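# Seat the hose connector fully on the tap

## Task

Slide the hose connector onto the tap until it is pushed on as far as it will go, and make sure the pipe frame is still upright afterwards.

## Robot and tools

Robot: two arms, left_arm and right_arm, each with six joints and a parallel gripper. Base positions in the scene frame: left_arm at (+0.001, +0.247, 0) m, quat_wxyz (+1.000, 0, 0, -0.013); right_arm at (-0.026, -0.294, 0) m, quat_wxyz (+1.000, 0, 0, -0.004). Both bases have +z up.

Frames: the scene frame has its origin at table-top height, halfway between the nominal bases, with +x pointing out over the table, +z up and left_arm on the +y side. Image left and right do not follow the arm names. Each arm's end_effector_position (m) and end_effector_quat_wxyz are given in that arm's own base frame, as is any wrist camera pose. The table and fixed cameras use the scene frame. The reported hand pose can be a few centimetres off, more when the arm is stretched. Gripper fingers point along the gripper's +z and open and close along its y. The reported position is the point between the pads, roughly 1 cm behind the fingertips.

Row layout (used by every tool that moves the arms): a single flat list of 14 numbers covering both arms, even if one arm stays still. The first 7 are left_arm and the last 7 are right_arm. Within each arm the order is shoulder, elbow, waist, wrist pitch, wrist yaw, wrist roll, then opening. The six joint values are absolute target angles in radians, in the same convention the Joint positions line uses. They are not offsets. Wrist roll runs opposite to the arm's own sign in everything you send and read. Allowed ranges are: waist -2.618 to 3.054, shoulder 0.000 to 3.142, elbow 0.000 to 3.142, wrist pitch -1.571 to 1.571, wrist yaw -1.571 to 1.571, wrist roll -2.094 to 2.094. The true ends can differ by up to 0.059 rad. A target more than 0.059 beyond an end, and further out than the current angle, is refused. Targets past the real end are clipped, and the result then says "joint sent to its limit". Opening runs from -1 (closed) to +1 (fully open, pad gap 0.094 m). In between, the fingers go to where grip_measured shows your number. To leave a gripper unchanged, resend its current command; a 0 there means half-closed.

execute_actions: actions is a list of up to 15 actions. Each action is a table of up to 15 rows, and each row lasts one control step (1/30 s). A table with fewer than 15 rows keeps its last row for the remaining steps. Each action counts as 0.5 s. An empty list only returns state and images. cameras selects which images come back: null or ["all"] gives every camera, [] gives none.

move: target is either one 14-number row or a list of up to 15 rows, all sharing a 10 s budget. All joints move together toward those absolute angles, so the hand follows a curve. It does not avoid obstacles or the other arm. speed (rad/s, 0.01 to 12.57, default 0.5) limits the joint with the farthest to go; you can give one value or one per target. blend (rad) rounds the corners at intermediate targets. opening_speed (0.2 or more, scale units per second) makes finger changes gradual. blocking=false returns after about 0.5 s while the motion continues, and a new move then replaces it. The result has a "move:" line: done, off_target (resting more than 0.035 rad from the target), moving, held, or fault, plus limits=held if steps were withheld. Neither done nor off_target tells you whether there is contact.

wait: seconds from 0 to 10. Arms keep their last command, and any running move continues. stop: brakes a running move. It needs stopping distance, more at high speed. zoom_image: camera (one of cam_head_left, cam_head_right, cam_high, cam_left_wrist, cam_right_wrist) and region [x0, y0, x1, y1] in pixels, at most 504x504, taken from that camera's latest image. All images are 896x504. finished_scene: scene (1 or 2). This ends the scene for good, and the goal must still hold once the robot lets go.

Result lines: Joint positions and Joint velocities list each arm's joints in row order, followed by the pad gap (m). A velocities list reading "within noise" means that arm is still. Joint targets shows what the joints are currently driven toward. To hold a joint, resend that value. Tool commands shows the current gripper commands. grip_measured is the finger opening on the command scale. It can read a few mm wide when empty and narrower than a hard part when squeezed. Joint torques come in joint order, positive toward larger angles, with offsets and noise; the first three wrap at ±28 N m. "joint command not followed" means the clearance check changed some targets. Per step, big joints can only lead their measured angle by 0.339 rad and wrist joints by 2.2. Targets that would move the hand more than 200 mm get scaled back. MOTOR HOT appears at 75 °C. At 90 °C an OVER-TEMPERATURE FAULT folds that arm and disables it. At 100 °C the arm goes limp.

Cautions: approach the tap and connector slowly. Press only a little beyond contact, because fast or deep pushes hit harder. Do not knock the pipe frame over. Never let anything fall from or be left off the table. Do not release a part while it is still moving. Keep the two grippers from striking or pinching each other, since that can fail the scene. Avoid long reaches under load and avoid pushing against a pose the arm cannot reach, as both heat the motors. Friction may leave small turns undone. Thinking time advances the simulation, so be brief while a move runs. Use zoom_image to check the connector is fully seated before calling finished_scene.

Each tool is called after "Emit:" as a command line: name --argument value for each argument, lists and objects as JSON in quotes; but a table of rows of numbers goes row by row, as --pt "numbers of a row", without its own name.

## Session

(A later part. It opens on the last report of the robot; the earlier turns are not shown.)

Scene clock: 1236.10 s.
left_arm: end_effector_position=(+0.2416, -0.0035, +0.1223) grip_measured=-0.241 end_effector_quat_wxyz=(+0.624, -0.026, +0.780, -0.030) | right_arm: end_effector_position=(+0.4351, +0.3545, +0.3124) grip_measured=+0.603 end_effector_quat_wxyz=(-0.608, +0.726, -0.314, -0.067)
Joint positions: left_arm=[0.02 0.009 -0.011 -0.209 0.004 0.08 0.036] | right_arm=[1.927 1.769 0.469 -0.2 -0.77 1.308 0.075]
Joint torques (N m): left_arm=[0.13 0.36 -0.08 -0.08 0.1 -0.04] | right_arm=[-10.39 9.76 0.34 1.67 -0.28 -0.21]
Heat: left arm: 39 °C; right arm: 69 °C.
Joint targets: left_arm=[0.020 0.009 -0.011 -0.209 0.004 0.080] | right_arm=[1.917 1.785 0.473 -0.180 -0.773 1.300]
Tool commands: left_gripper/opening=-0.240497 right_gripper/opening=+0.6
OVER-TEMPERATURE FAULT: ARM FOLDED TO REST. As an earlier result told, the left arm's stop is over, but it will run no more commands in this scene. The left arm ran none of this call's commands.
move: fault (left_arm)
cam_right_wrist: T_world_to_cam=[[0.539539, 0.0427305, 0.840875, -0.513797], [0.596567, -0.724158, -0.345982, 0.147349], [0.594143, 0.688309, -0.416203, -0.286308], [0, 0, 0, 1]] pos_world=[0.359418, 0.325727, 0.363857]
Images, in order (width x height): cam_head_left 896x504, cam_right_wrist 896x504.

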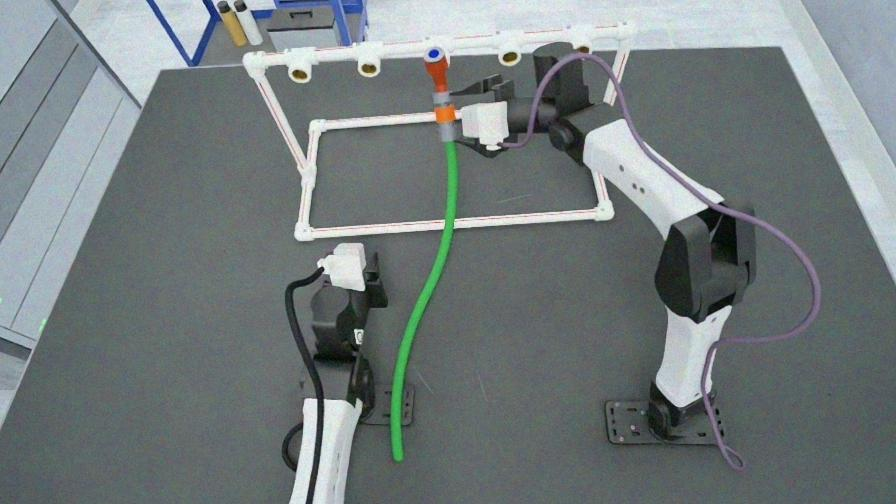

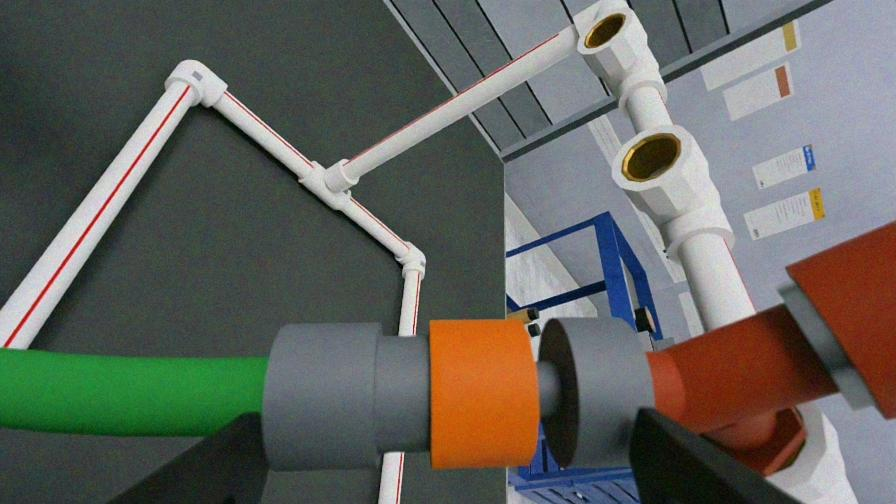

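Emit:
wait --seconds 0.1 --cameras '["cam_high","cam_head_right","cam_head_left"]'

Emit:
zoom_image --camera "cam_head_right" --region '[380, 40, 500, 160]'

Scene clock: 1261.27 s.
left_arm: end_effector_position=(+0.2416, -0.0035, +0.1223) grip_measured=-0.241 end_effector_quat_wxyz=(+0.624, -0.026, +0.780, -0.030) | right_arm: end_effector_position=(+0.4351, +0.3545, +0.3124) grip_measured=+0.603 end_effector_quat_wxyz=(-0.608, +0.726, -0.314, -0.067)
Joint positions: left_arm=[0.02 0.009 -0.011 -0.209 0.004 0.08 0.036] | right_arm=[1.927 1.769 0.469 -0.2 -0.77 1.308 0.075]
Joint torques (N m): left_arm=[0.16 0.32 -0.02 -0.09 0.1 -0.03] | right_arm=[-10.41 9.78 0.36 1.67 -0.28 -0.22]
Heat: left arm: 39 °C; right arm: 69 °C.
Joint targets: left_arm=[0.020 0.009 -0.011 -0.209 0.004 0.080] | right_arm=[1.917 1.785 0.473 -0.180 -0.773 1.300]
Tool commands: left_gripper/opening=-0.240497 right_gripper/opening=+0.6
OVER-TEMPERATURE FAULT: ARM FOLDED TO REST. As an earlier result told, the left arm's stop is over, but it will run no more commands in this scene.
wait: 0.10 s; at rest from the start
Images, in order (width x height): cam_head_left 896x504, cam_head_right 896x504, cam_high 896x504.

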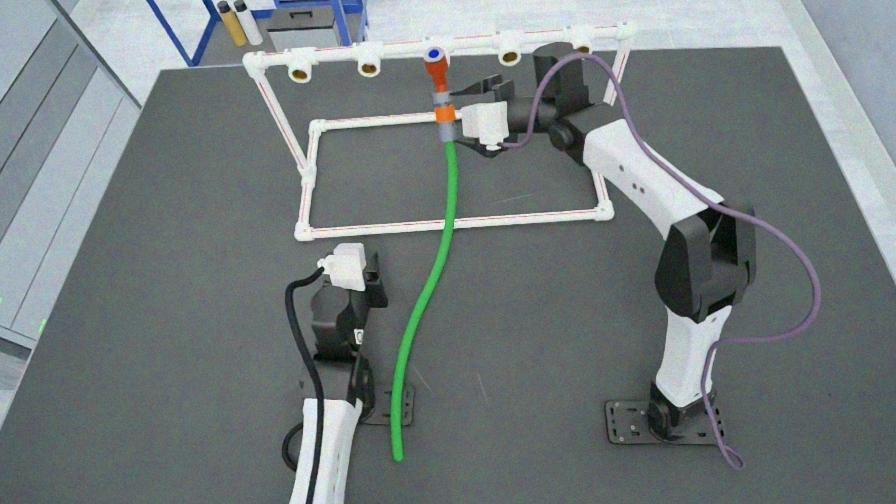

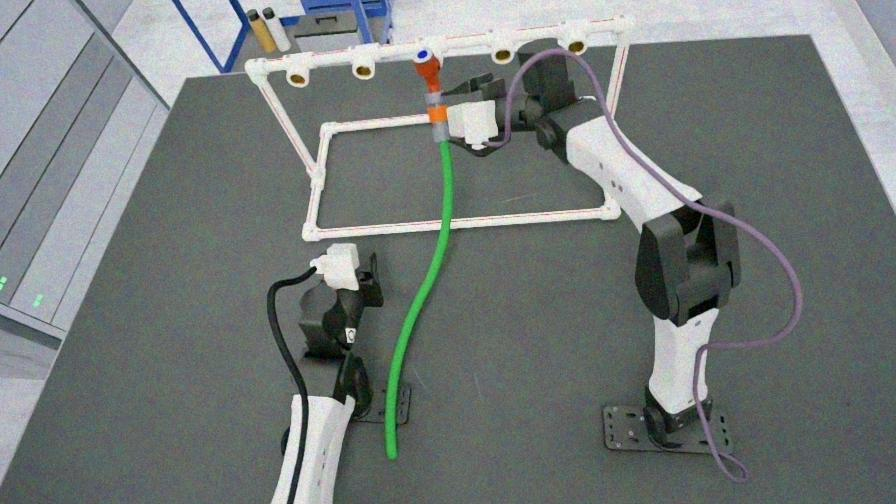

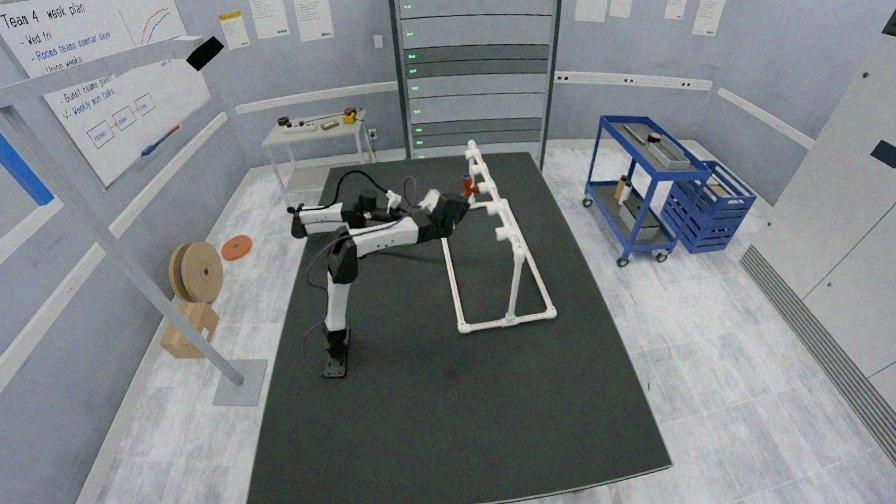

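Scaled by 4.200 (camera's finer frame: 1280x720).

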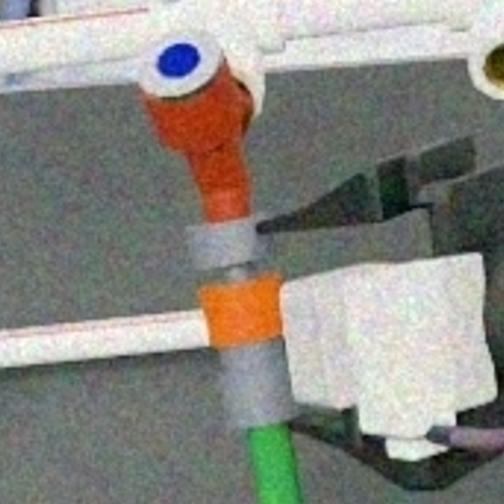

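Emit:
move --pt "0.020 0.009 -0.011 -0.209 0.004 0.080 -0.241 1.917 1.785 0.473 -0.18 -0.773 1.30 0.97" --pt "0.020 0.009 -0.011 -0.209 0.004 0.080 -0.241 1.917 1.848 0.452 -0.288 -0.808 1.365 0.97" --speed 0.15 --opening_speed 0.3 --cameras '["cam_right_wrist","cam_head_left"]'

Emit:
zoom_image --camera "cam_head_left" --region '[400, 60, 520, 180]'

Scene clock: 1283.47 s.
left_arm: end_effector_position=(+0.2416, -0.0035, +0.1223) grip_measured=-0.241 end_effector_quat_wxyz=(+0.624, -0.026, +0.780, -0.030) | right_arm: end_effector_position=(+0.4325, +0.3489, +0.3166) grip_measured=+0.967 end_effector_quat_wxyz=(-0.597, +0.737, -0.310, -0.067)
Joint positions: left_arm=[0.02 0.009 -0.011 -0.209 0.004 0.08 0.036] | right_arm=[1.927 1.816 0.459 -0.291 -0.784 1.353 0.092]
Joint torques (N m): left_arm=[0.14 0.32 0.01 -0.09 0.1 -0.03] | right_arm=[-10.33 11.36 -0.61 1.49 -0.54 0.01]
Heat: left arm: 39 °C; right arm: 69 °C.
Joint targets: left_arm=[0.020 0.009 -0.011 -0.209 0.004 0.080] | right_arm=[1.917 1.848 0.452 -0.288 -0.808 1.365]
Tool commands: left_gripper/opening=-0.240497 right_gripper/opening=+0.97
OVER-TEMPERATURE FAULT: ARM FOLDED TO REST. As an earlier result told, the left arm's stop is over, but it will run no more commands in this scene. The left arm ran none of this call's commands.
move: fault (left_arm)
cam_right_wrist: T_world_to_cam=[[0.539343, 0.0738756, 0.83884, -0.525819], [0.60716, -0.72436, -0.326588, 0.135656], [0.583495, 0.685452, -0.435533, -0.267447], [0, 0, 0, 1]] pos_world=[0.357286, 0.320431, 0.368899]
Images, in order (width x height): cam_head_left 896x504, cam_right_wrist 896x504.

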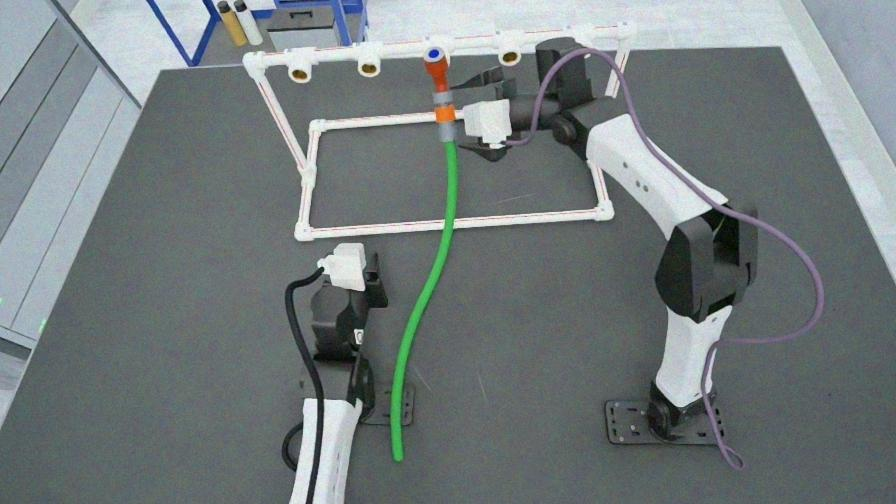

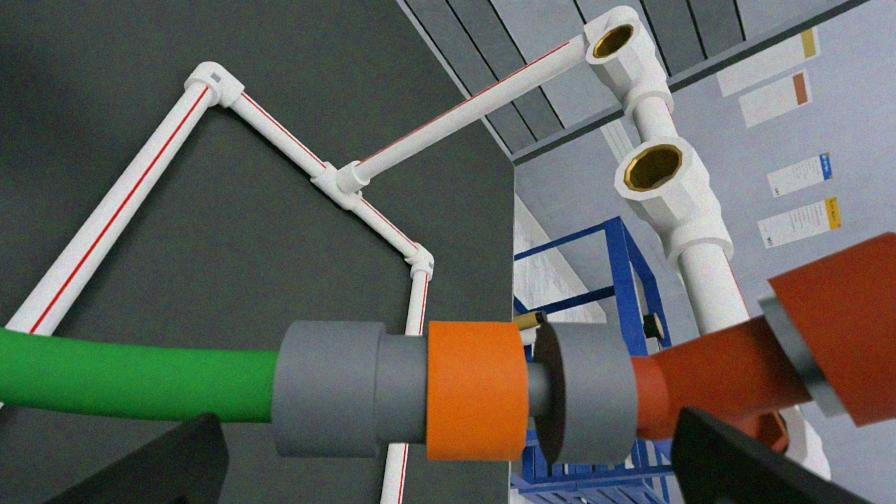

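Scaled by 4.200 (camera's finer frame: 1280x720).

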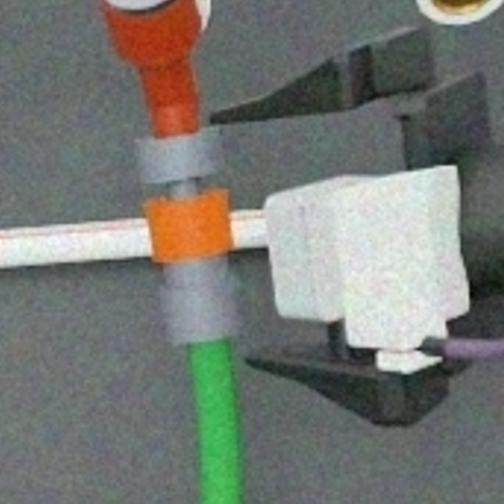

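Emit:
move --target '[0.020,0.009,-0.011,-0.209,0.004,0.080,-0.241,1.959,1.880,0.478,-0.295,-0.773,1.365,0.97]' --speed 0.1 --cameras '["cam_right_wrist","cam_head_left"]'

Emit:
zoom_image --camera "cam_head_left" --region '[400, 60, 520, 180]'

Scene clock: 1289.57 s.
left_arm: end_effector_position=(+0.2416, -0.0035, +0.1223) grip_measured=-0.241 end_effector_quat_wxyz=(+0.624, -0.026, +0.780, -0.030) | right_arm: end_effector_position=(+0.4356, +0.3567, +0.3131) grip_measured=+0.967 end_effector_quat_wxyz=(-0.594, +0.739, -0.310, -0.067)
Joint positions: left_arm=[0.02 0.009 -0.011 -0.209 0.004 0.08 0.036] | right_arm=[1.955 1.846 0.472 -0.3 -0.771 1.354 0.092]
Joint torques (N m): left_arm=[0.14 0.32 -0.02 -0.1 0.09 -0.02] | right_arm=[-9.33 11.47 0.49 1.51 -0.29 0]
Heat: left arm: 39 °C; right arm: 69 °C.
Joint targets: left_arm=[0.020 0.009 -0.011 -0.209 0.004 0.080] | right_arm=[1.959 1.880 0.478 -0.295 -0.773 1.365]
Tool commands: left_gripper/opening=-0.240497 right_gripper/opening=+0.97
OVER-TEMPERATURE FAULT: ARM FOLDED TO REST. As an earlier result told, the left arm's stop is over, but it will run no more commands in this scene. The left arm ran none of this call's commands.
move: fault (left_arm)
cam_right_wrist: T_world_to_cam=[[0.54093, 0.0806998, 0.837187, -0.527654], [0.607168, -0.726271, -0.3223, 0.137588], [0.582015, 0.682655, -0.44186, -0.2725], [0, 0, 0, 1]] pos_world=[0.360484, 0.328531, 0.365682]
Images, in order (width x height): cam_head_left 896x504, cam_right_wrist 896x504.

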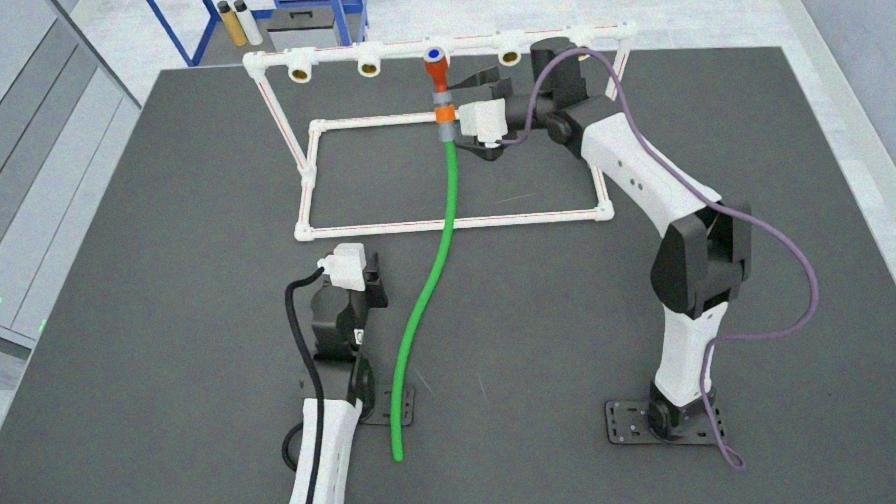

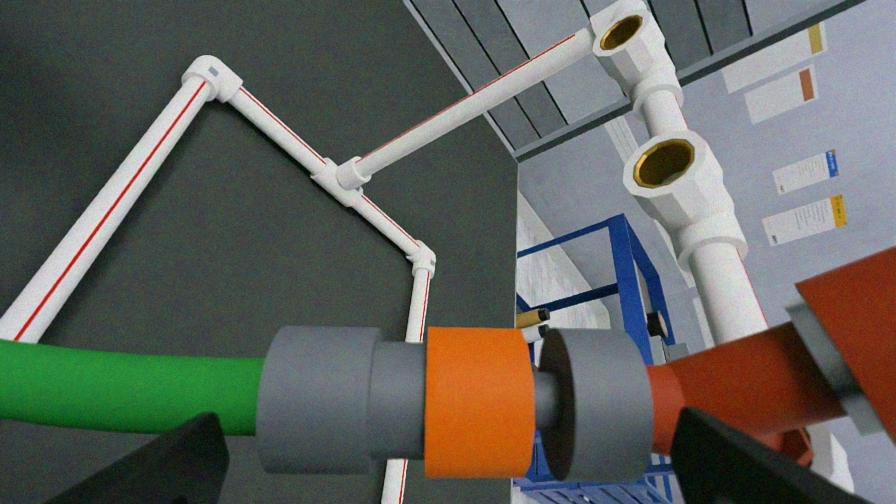

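Scaled by 4.200 (camera's finer frame: 1280x720).

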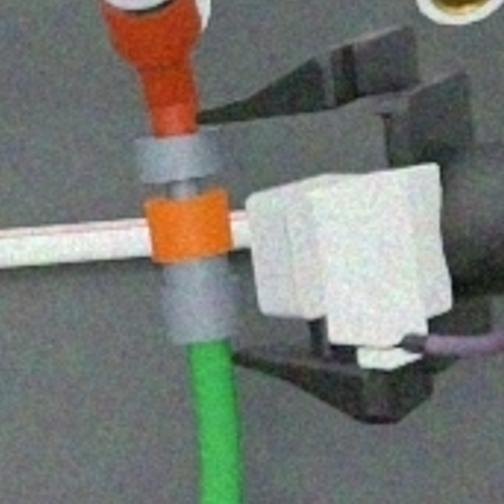

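Emit:
move --pt "0.020 0.009 -0.011 -0.209 0.004 0.080 -0.241 1.955 1.891 0.484 -0.303 -0.767 1.365 0.97" --pt "0.020 0.009 -0.011 -0.209 0.004 0.080 -0.241 1.953 1.891 0.484 -0.303 -0.767 1.365 0.68" --speed 0.1 --opening_speed 0.25 --cameras '["cam_right_wrist","cam_head_left"]'

Emit:
zoom_image --camera "cam_head_left" --region '[400, 60, 520, 180]'

Scene clock: 1297.83 s.
left_arm: end_effector_position=(+0.2416, -0.0035, +0.1223) grip_measured=-0.241 end_effector_quat_wxyz=(+0.624, -0.026, +0.780, -0.030) | right_arm: end_effector_position=(+0.4342, +0.3585, +0.3156) grip_measured=+0.685 end_effector_quat_wxyz=(-0.593, +0.740, -0.310, -0.066)
Joint positions: left_arm=[0.02 0.009 -0.011 -0.209 0.004 0.08 0.036] | right_arm=[1.955 1.858 0.477 -0.312 -0.764 1.354 0.079]
Joint torques (N m): left_arm=[0.16 0.35 -0.05 -0.09 0.11 -0.04] | right_arm=[-9.84 11.4 0.57 1.55 -0.31 0]
Heat: left arm: 39 °C; right arm: 68 °C.
Joint targets: left_arm=[0.020 0.009 -0.011 -0.209 0.004 0.080] | right_arm=[1.953 1.891 0.484 -0.303 -0.767 1.365]
Tool commands: left_gripper/opening=-0.240497 right_gripper/opening=+0.68
OVER-TEMPERATURE FAULT: ARM FOLDED TO REST. As an earlier result told, the left arm's stop is over, but it will run no more commands in this scene. The left arm ran none of this call's commands.
move: fault (left_arm)
cam_right_wrist: T_world_to_cam=[[0.54054, 0.0826355, 0.83725, -0.529745], [0.606913, -0.727488, -0.320029, 0.14031], [0.582644, 0.681126, -0.443389, -0.270994], [0, 0, 0, 1]] pos_world=[0.359085, 0.330431, 0.368277]
Images, in order (width x height): cam_head_left 896x504, cam_right_wrist 896x504.

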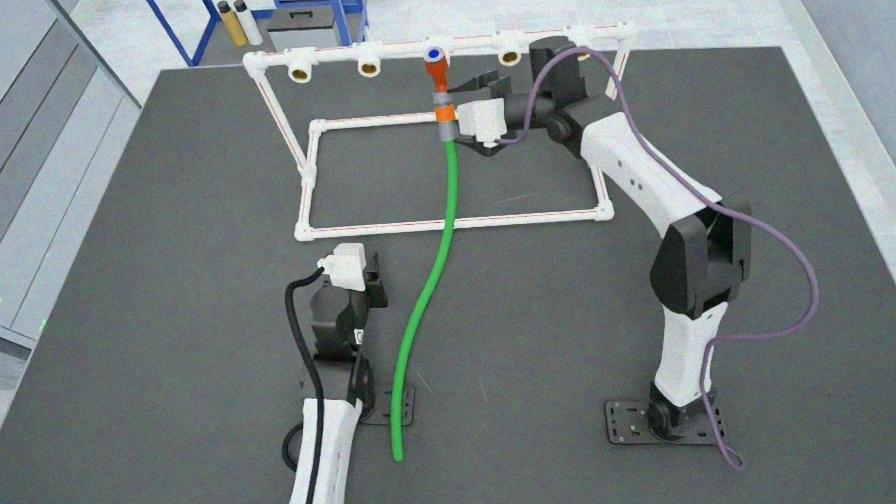

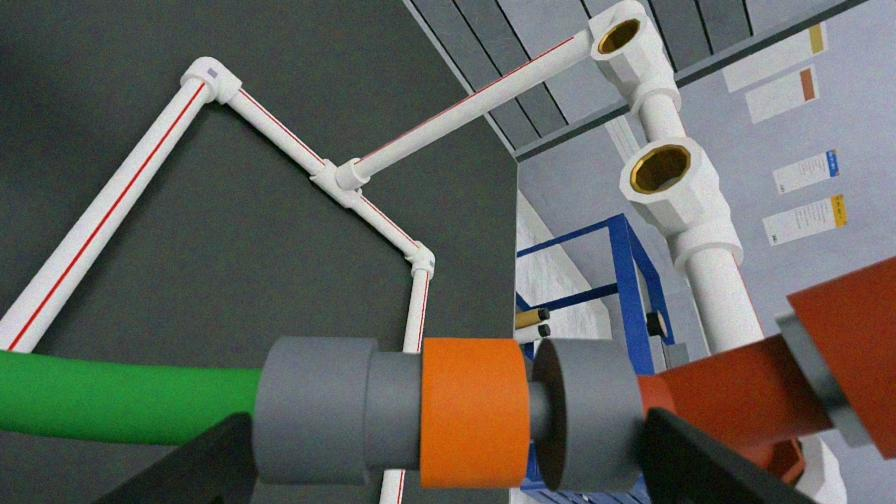

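Scaled by 4.200 (camera's finer frame: 1280x720).

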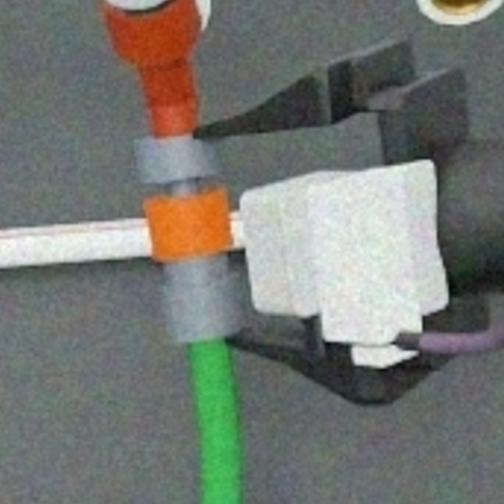

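Emit:
move --target '[0.020,0.009,-0.011,-0.209,0.004,0.080,-0.241,1.953,1.891,0.484,-0.303,-0.767,1.365,0.60]' --speed 0.1 --opening_speed 0.25 --cameras '["cam_right_wrist","cam_head_left"]'

Emit:
zoom_image --camera "cam_head_left" --region '[400, 60, 520, 180]'

Scene clock: 1300.27 s.
left_arm: end_effector_position=(+0.2416, -0.0035, +0.1223) grip_measured=-0.241 end_effector_quat_wxyz=(+0.624, -0.026, +0.780, -0.030) | right_arm: end_effector_position=(+0.4349, +0.3584, +0.3172) grip_measured=+0.605 end_effector_quat_wxyz=(-0.595, +0.739, -0.310, -0.064)
Joint positions: left_arm=[0.02 0.009 -0.011 -0.209 0.004 0.08 0.036] | right_arm=[1.955 1.862 0.477 -0.311 -0.761 1.354 0.075]
Joint torques (N m): left_arm=[0.14 0.36 -0.01 -0.09 0.1 -0.04] | right_arm=[-9.83 11.07 0.55 1.55 -0.33 0]
Heat: left arm: 38 °C; right arm: 68 °C.
Joint targets: left_arm=[0.020 0.009 -0.011 -0.209 0.004 0.080] | right_arm=[1.953 1.891 0.484 -0.303 -0.767 1.365]
Tool commands: left_gripper/opening=-0.240497 right_gripper/opening=+0.6
OVER-TEMPERATURE FAULT: ARM FOLDED TO REST. As an earlier result told, the left arm's stop is over, but it will run no more commands in this scene. The left arm ran none of this call's commands.
move: fault (left_arm)
cam_right_wrist: T_world_to_cam=[[0.536629, 0.0802262, 0.839996, -0.529792], [0.606697, -0.728554, -0.318005, 0.140204], [0.58647, 0.680274, -0.439637, -0.273245], [0, 0, 0, 1]] pos_world=[0.359491, 0.330531, 0.36948]
Images, in order (width x height): cam_head_left 896x504, cam_right_wrist 896x504.

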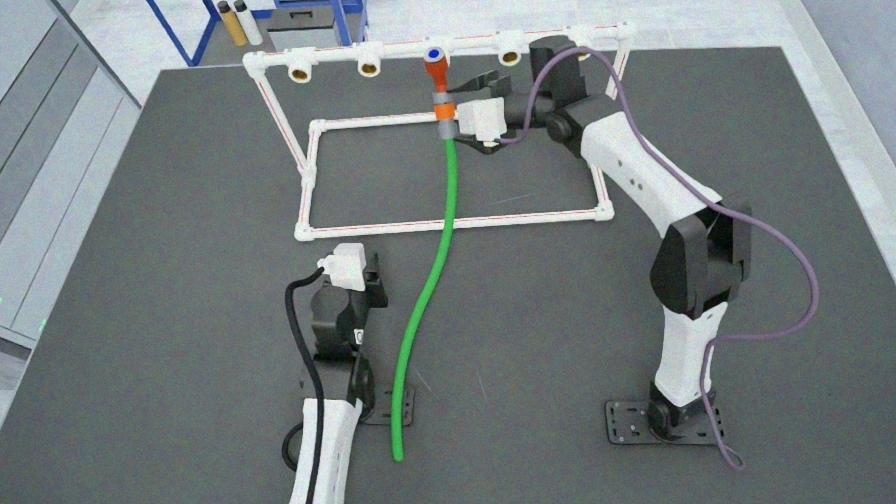

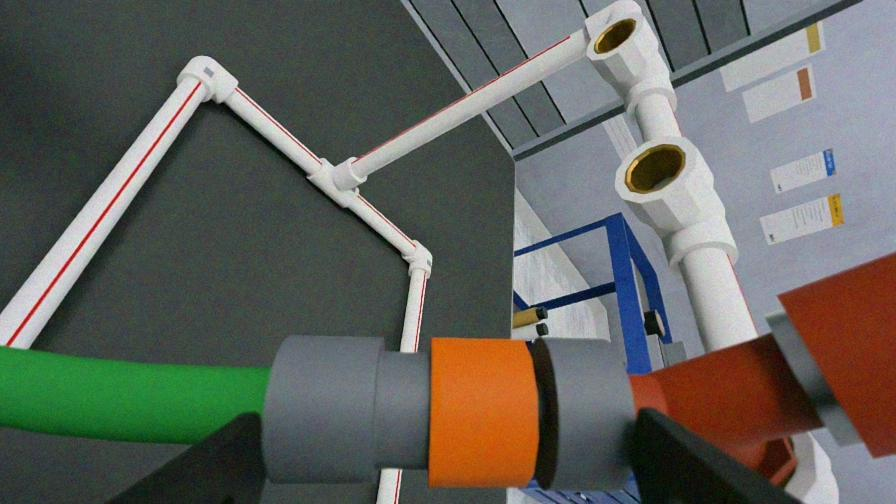

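Scaled by 4.200 (camera's finer frame: 1280x720).

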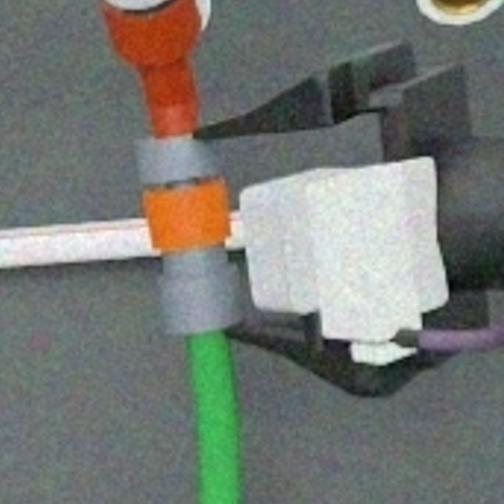

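Emit:
move --target '[0.020,0.009,-0.011,-0.209,0.004,0.080,-0.241,1.955,1.893,0.484,-0.303,-0.767,1.365,0.55]' --speed 0.1 --opening_speed 0.25 --cameras '["cam_right_wrist","cam_head_left"]'

Emit:
zoom_image --camera "cam_head_left" --region '[400, 60, 520, 180]'

Emit:
zoom_image --camera "cam_right_wrist" --region '[460, 310, 680, 504]'

Scene clock: 1302.90 s.
left_arm: end_effector_position=(+0.2416, -0.0035, +0.1223) grip_measured=-0.241 end_effector_quat_wxyz=(+0.624, -0.026, +0.780, -0.030) | right_arm: end_effector_position=(+0.4352, +0.3584, +0.3176) grip_measured=+0.557 end_effector_quat_wxyz=(-0.595, +0.739, -0.310, -0.063)
Joint positions: left_arm=[0.02 0.009 -0.011 -0.209 0.004 0.08 0.036] | right_arm=[1.955 1.862 0.477 -0.309 -0.76 1.354 0.073]
Joint torques (N m): left_arm=[0.17 0.35 0.02 -0.07 0.09 -0.03] | right_arm=[-9.65 11.18 0.57 1.52 -0.34 0]
Heat: left arm: 38 °C; right arm: 68 °C.
Joint targets: left_arm=[0.020 0.009 -0.011 -0.209 0.004 0.080] | right_arm=[1.955 1.893 0.484 -0.303 -0.767 1.365]
Tool commands: left_gripper/opening=-0.240497 right_gripper/opening=+0.55
OVER-TEMPERATURE FAULT: ARM FOLDED TO REST. As an earlier result told, the left arm's stop is over, but it will run no more commands in this scene. The left arm ran none of this call's commands.
move: fault (left_arm)
cam_right_wrist: T_world_to_cam=[[0.535134, 0.0792489, 0.841042, -0.529542], [0.606505, -0.729063, -0.317206, 0.140148], [0.588034, 0.679844, -0.438211, -0.274163], [0, 0, 0, 1]] pos_world=[0.359593, 0.330531, 0.369682]
Images, in order (width x height): cam_head_left 896x504, cam_right_wrist 896x504.

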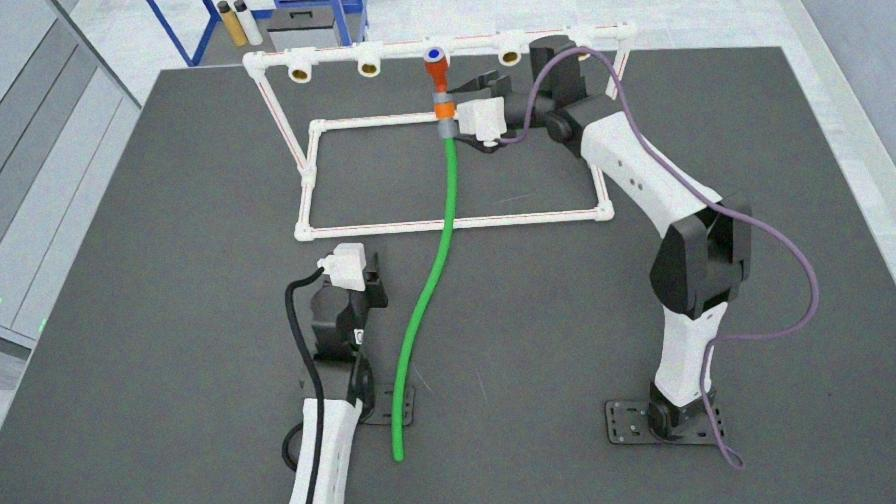

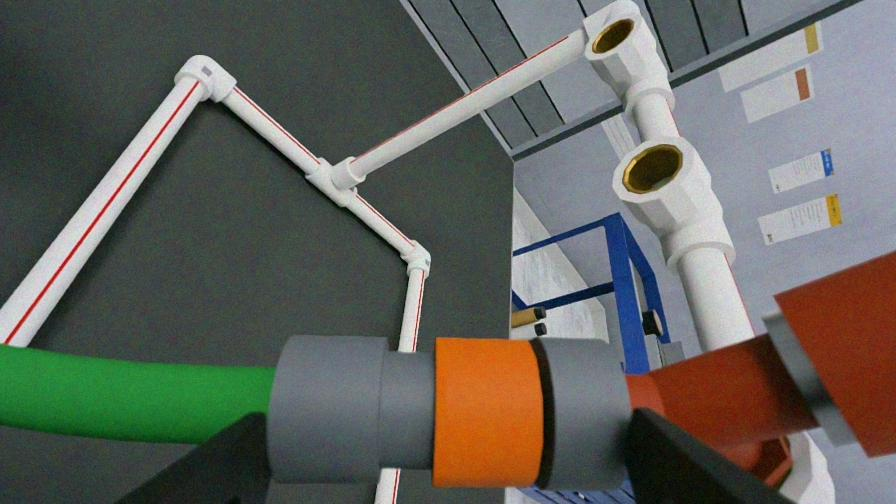

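Scaled by 4.200 (camera's finer frame: 1280x720).

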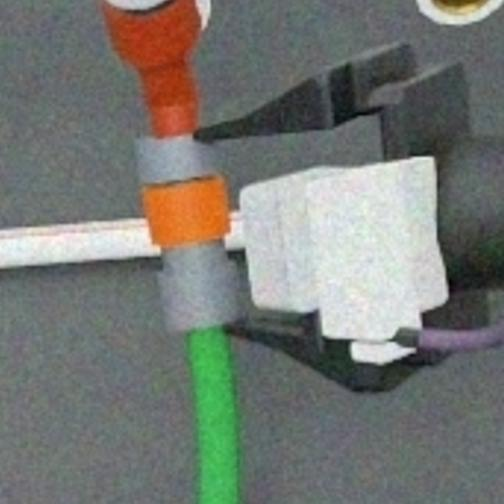

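Scaled by 2.291 (camera's finer frame: 1280x720).

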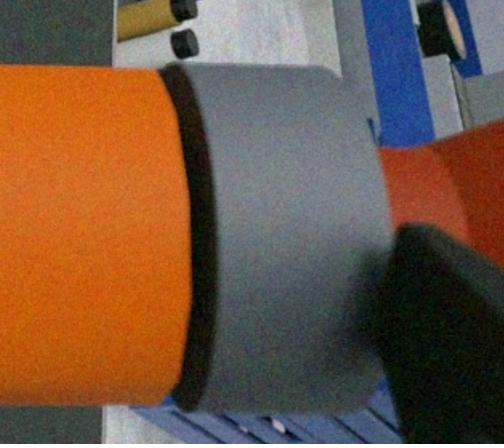

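Emit:
move --target '[0.020,0.009,-0.011,-0.209,0.004,0.080,-0.241,1.955,1.893,0.484,-0.301,-0.766,1.365,0.50]' --speed 0.1 --opening_speed 0.25 --cameras '["cam_right_wrist","cam_head_left"]'

Emit:
zoom_image --camera "cam_right_wrist" --region '[460, 310, 680, 504]'

Scene clock: 1307.10 s.
left_arm: end_effector_position=(+0.2416, -0.0035, +0.1223) grip_measured=-0.241 end_effector_quat_wxyz=(+0.624, -0.026, +0.780, -0.030) | right_arm: end_effector_position=(+0.4357, +0.3584, +0.3183) grip_measured=+0.507 end_effector_quat_wxyz=(-0.596, +0.738, -0.309, -0.061)
Joint positions: left_arm=[0.02 0.009 -0.011 -0.209 0.004 0.08 0.036] | right_arm=[1.955 1.863 0.477 -0.307 -0.758 1.354 0.071]
Joint torques (N m): left_arm=[0.14 0.36 -0.01 -0.1 0.1 -0.04] | right_arm=[-9.65 11.11 0.57 1.53 -0.35 0]
Heat: left arm: 38 °C; right arm: 68 °C.
Joint targets: left_arm=[0.020 0.009 -0.011 -0.209 0.004 0.080] | right_arm=[1.955 1.893 0.484 -0.301 -0.766 1.365]
Tool commands: left_gripper/opening=-0.240497 right_gripper/opening=+0.5
OVER-TEMPERATURE FAULT: ARM FOLDED TO REST. As an earlier result told, the left arm's stop is over, but it will run no more commands in this scene. The left arm ran none of this call's commands.
move: fault (left_arm)
cam_right_wrist: T_world_to_cam=[[0.532651, 0.0775701, 0.842772, -0.529328], [0.605996, -0.730094, -0.315804, 0.1402], [0.590806, 0.67893, -0.435893, -0.275744], [0, 0, 0, 1]] pos_world=[0.359897, 0.33063, 0.370184]
Images, in order (width x height): cam_head_left 896x504, cam_right_wrist 896x504.

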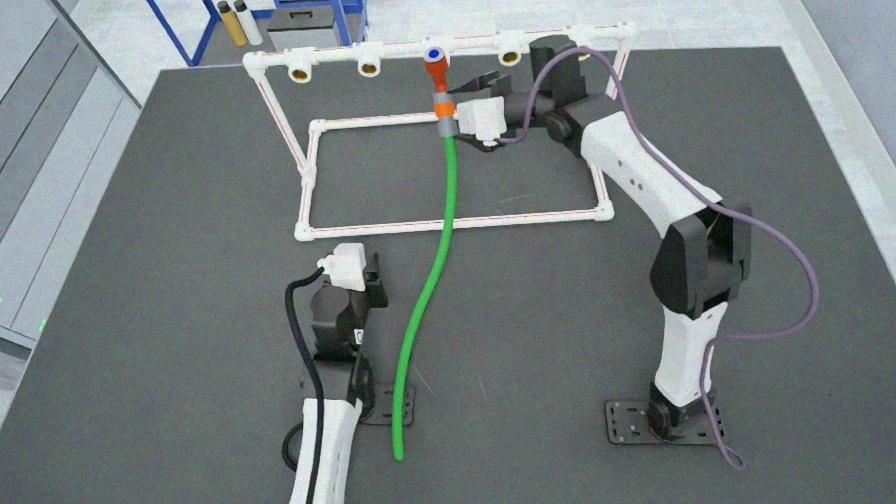

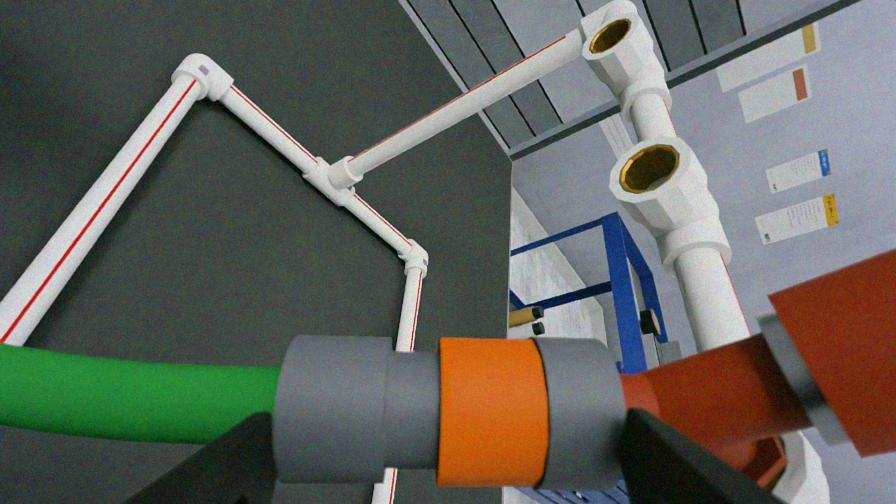

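Scaled by 2.291 (camera's finer frame: 1280x720).

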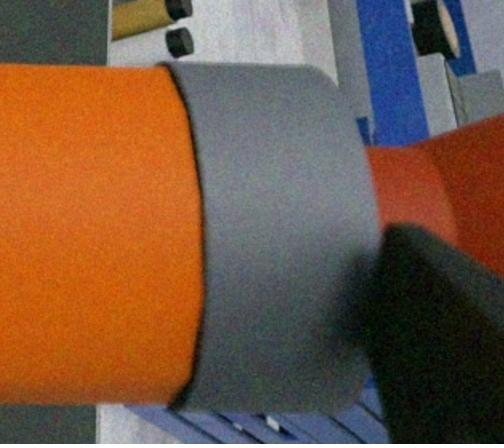

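Emit:
move --target '[0.020,0.009,-0.011,-0.209,0.004,0.080,-0.241,1.955,1.893,0.484,-0.299,-0.765,1.365,0.46]' --speed 0.1 --opening_speed 0.25 --cameras '["cam_right_wrist","cam_head_left"]'

Emit:
zoom_image --camera "cam_right_wrist" --region '[460, 310, 680, 504]'

Emit:
zoom_image --camera "cam_head_left" --region '[400, 60, 520, 180]'

Scene clock: 1312.60 s.
left_arm: end_effector_position=(+0.2416, -0.0035, +0.1223) grip_measured=-0.241 end_effector_quat_wxyz=(+0.624, -0.026, +0.780, -0.030) | right_arm: end_effector_position=(+0.4359, +0.3584, +0.3186) grip_measured=+0.465 end_effector_quat_wxyz=(-0.597, +0.738, -0.309, -0.060)
Joint positions: left_arm=[0.02 0.009 -0.011 -0.209 0.004 0.08 0.036] | right_arm=[1.955 1.863 0.477 -0.305 -0.757 1.354 0.069]
Joint torques (N m): left_arm=[0.16 0.28 -0.08 -0.09 0.1 -0.03] | right_arm=[-9.69 11.11 0.58 1.53 -0.35 0]
Heat: left arm: 38 °C; right arm: 67 °C.
Joint targets: left_arm=[0.020 0.009 -0.011 -0.209 0.004 0.080] | right_arm=[1.955 1.893 0.484 -0.299 -0.765 1.365]
Tool commands: left_gripper/opening=-0.240497 right_gripper/opening=+0.46
OVER-TEMPERATURE FAULT: ARM FOLDED TO REST. As an earlier result told, the left arm's stop is over, but it will run no more commands in this scene. The left arm ran none of this call's commands.
move: fault (left_arm)
cam_right_wrist: T_world_to_cam=[[0.53116, 0.0766682, 0.843796, -0.529019], [0.606031, -0.730357, -0.315128, 0.140068], [0.592112, 0.678749, -0.434399, -0.276791], [0, 0, 0, 1]] pos_world=[0.359999, 0.33073, 0.370286]
Images, in order (width x height): cam_head_left 896x504, cam_right_wrist 896x504.

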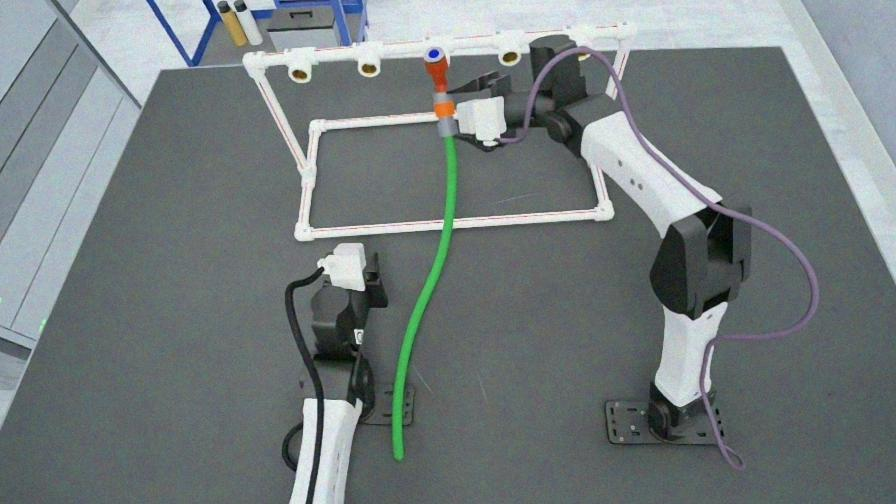

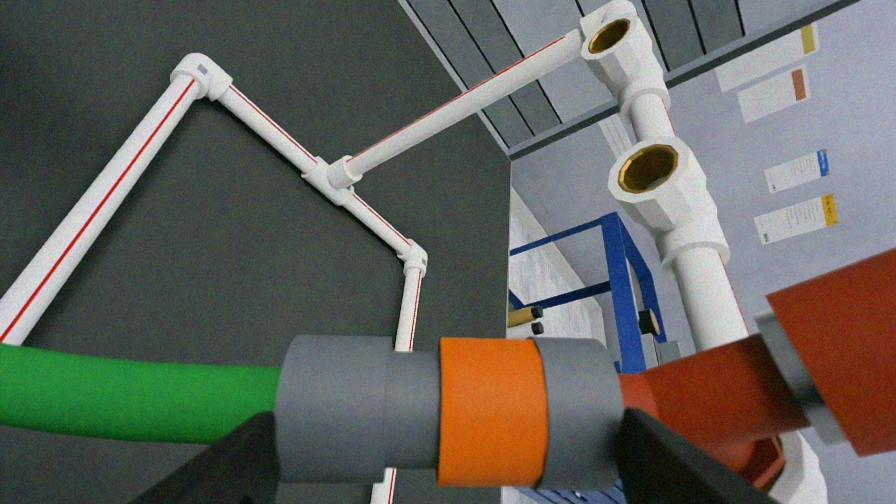

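Scaled by 2.291 (camera's finer frame: 1280x720).

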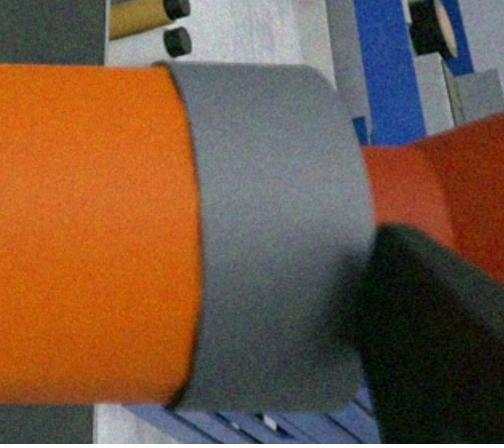

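Scaled by 4.200 (camera's finer frame: 1280x720).

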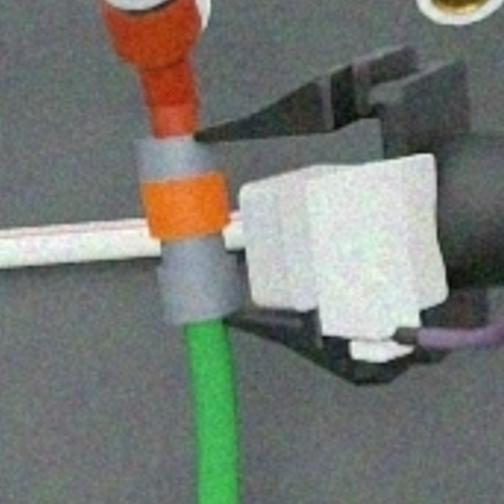

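Emit:
move --target '[0.020,0.009,-0.011,-0.209,0.004,0.080,-0.241,1.955,1.893,0.484,-0.299,-0.765,1.365,0.40]' --speed 0.1 --opening_speed 0.25 --cameras '["cam_right_wrist","cam_head_left"]'

Emit:
zoom_image --camera "cam_right_wrist" --region '[460, 310, 680, 504]'

Scene clock: 1315.77 s.
left_arm: end_effector_position=(+0.2416, -0.0035, +0.1223) grip_measured=-0.241 end_effector_quat_wxyz=(+0.624, -0.026, +0.780, -0.030) | right_arm: end_effector_position=(+0.4359, +0.3584, +0.3186) grip_measured=+0.457 end_effector_quat_wxyz=(-0.597, +0.738, -0.309, -0.060)
Joint positions: left_arm=[0.02 0.009 -0.011 -0.209 0.004 0.08 0.036] | right_arm=[1.955 1.863 0.477 -0.305 -0.757 1.354 0.068]
Joint torques (N m): left_arm=[0.17 0.34 0.01 -0.09 0.11 -0.04] | right_arm=[-9.68 11.1 0.57 1.54 -0.35 0]
Heat: left arm: 38 °C; right arm: 67 °C.
Joint targets: left_arm=[0.020 0.009 -0.011 -0.209 0.004 0.080] | right_arm=[1.955 1.893 0.484 -0.299 -0.765 1.365]
Tool commands: left_gripper/opening=-0.240497 right_gripper/opening=+0.4
OVER-TEMPERATURE FAULT: ARM FOLDED TO REST. As an earlier result told, the left arm's stop is over, but it will run no more commands in this scene. The left arm ran none of this call's commands.
move: fault (left_arm)
cam_right_wrist: T_world_to_cam=[[0.53116, 0.0766682, 0.843796, -0.529019], [0.606031, -0.730357, -0.315128, 0.140068], [0.592112, 0.678749, -0.434399, -0.276791], [0, 0, 0, 1]] pos_world=[0.359999, 0.33073, 0.370286]
Images, in order (width x height): cam_head_left 896x504, cam_right_wrist 896x504.

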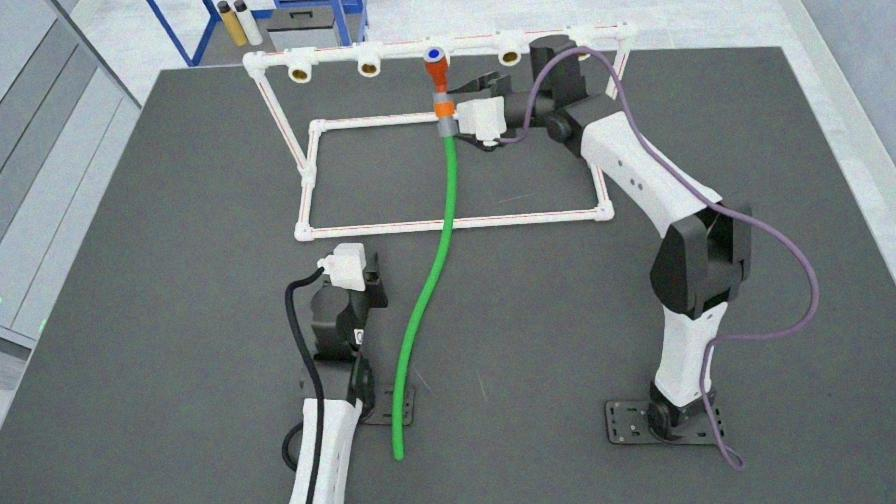

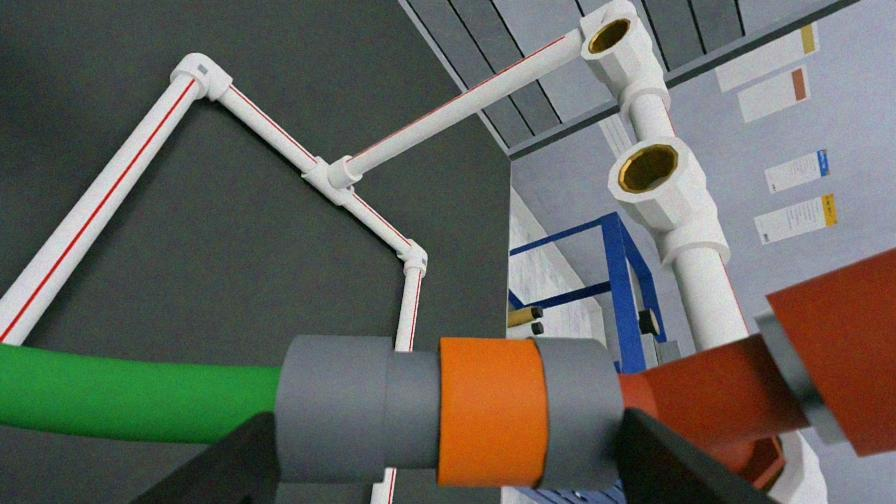

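Scaled by 2.291 (camera's finer frame: 1280x720).

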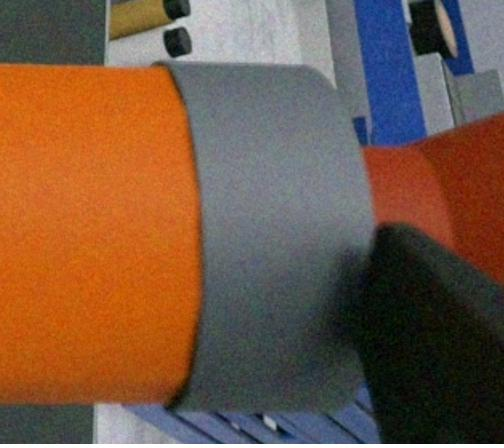

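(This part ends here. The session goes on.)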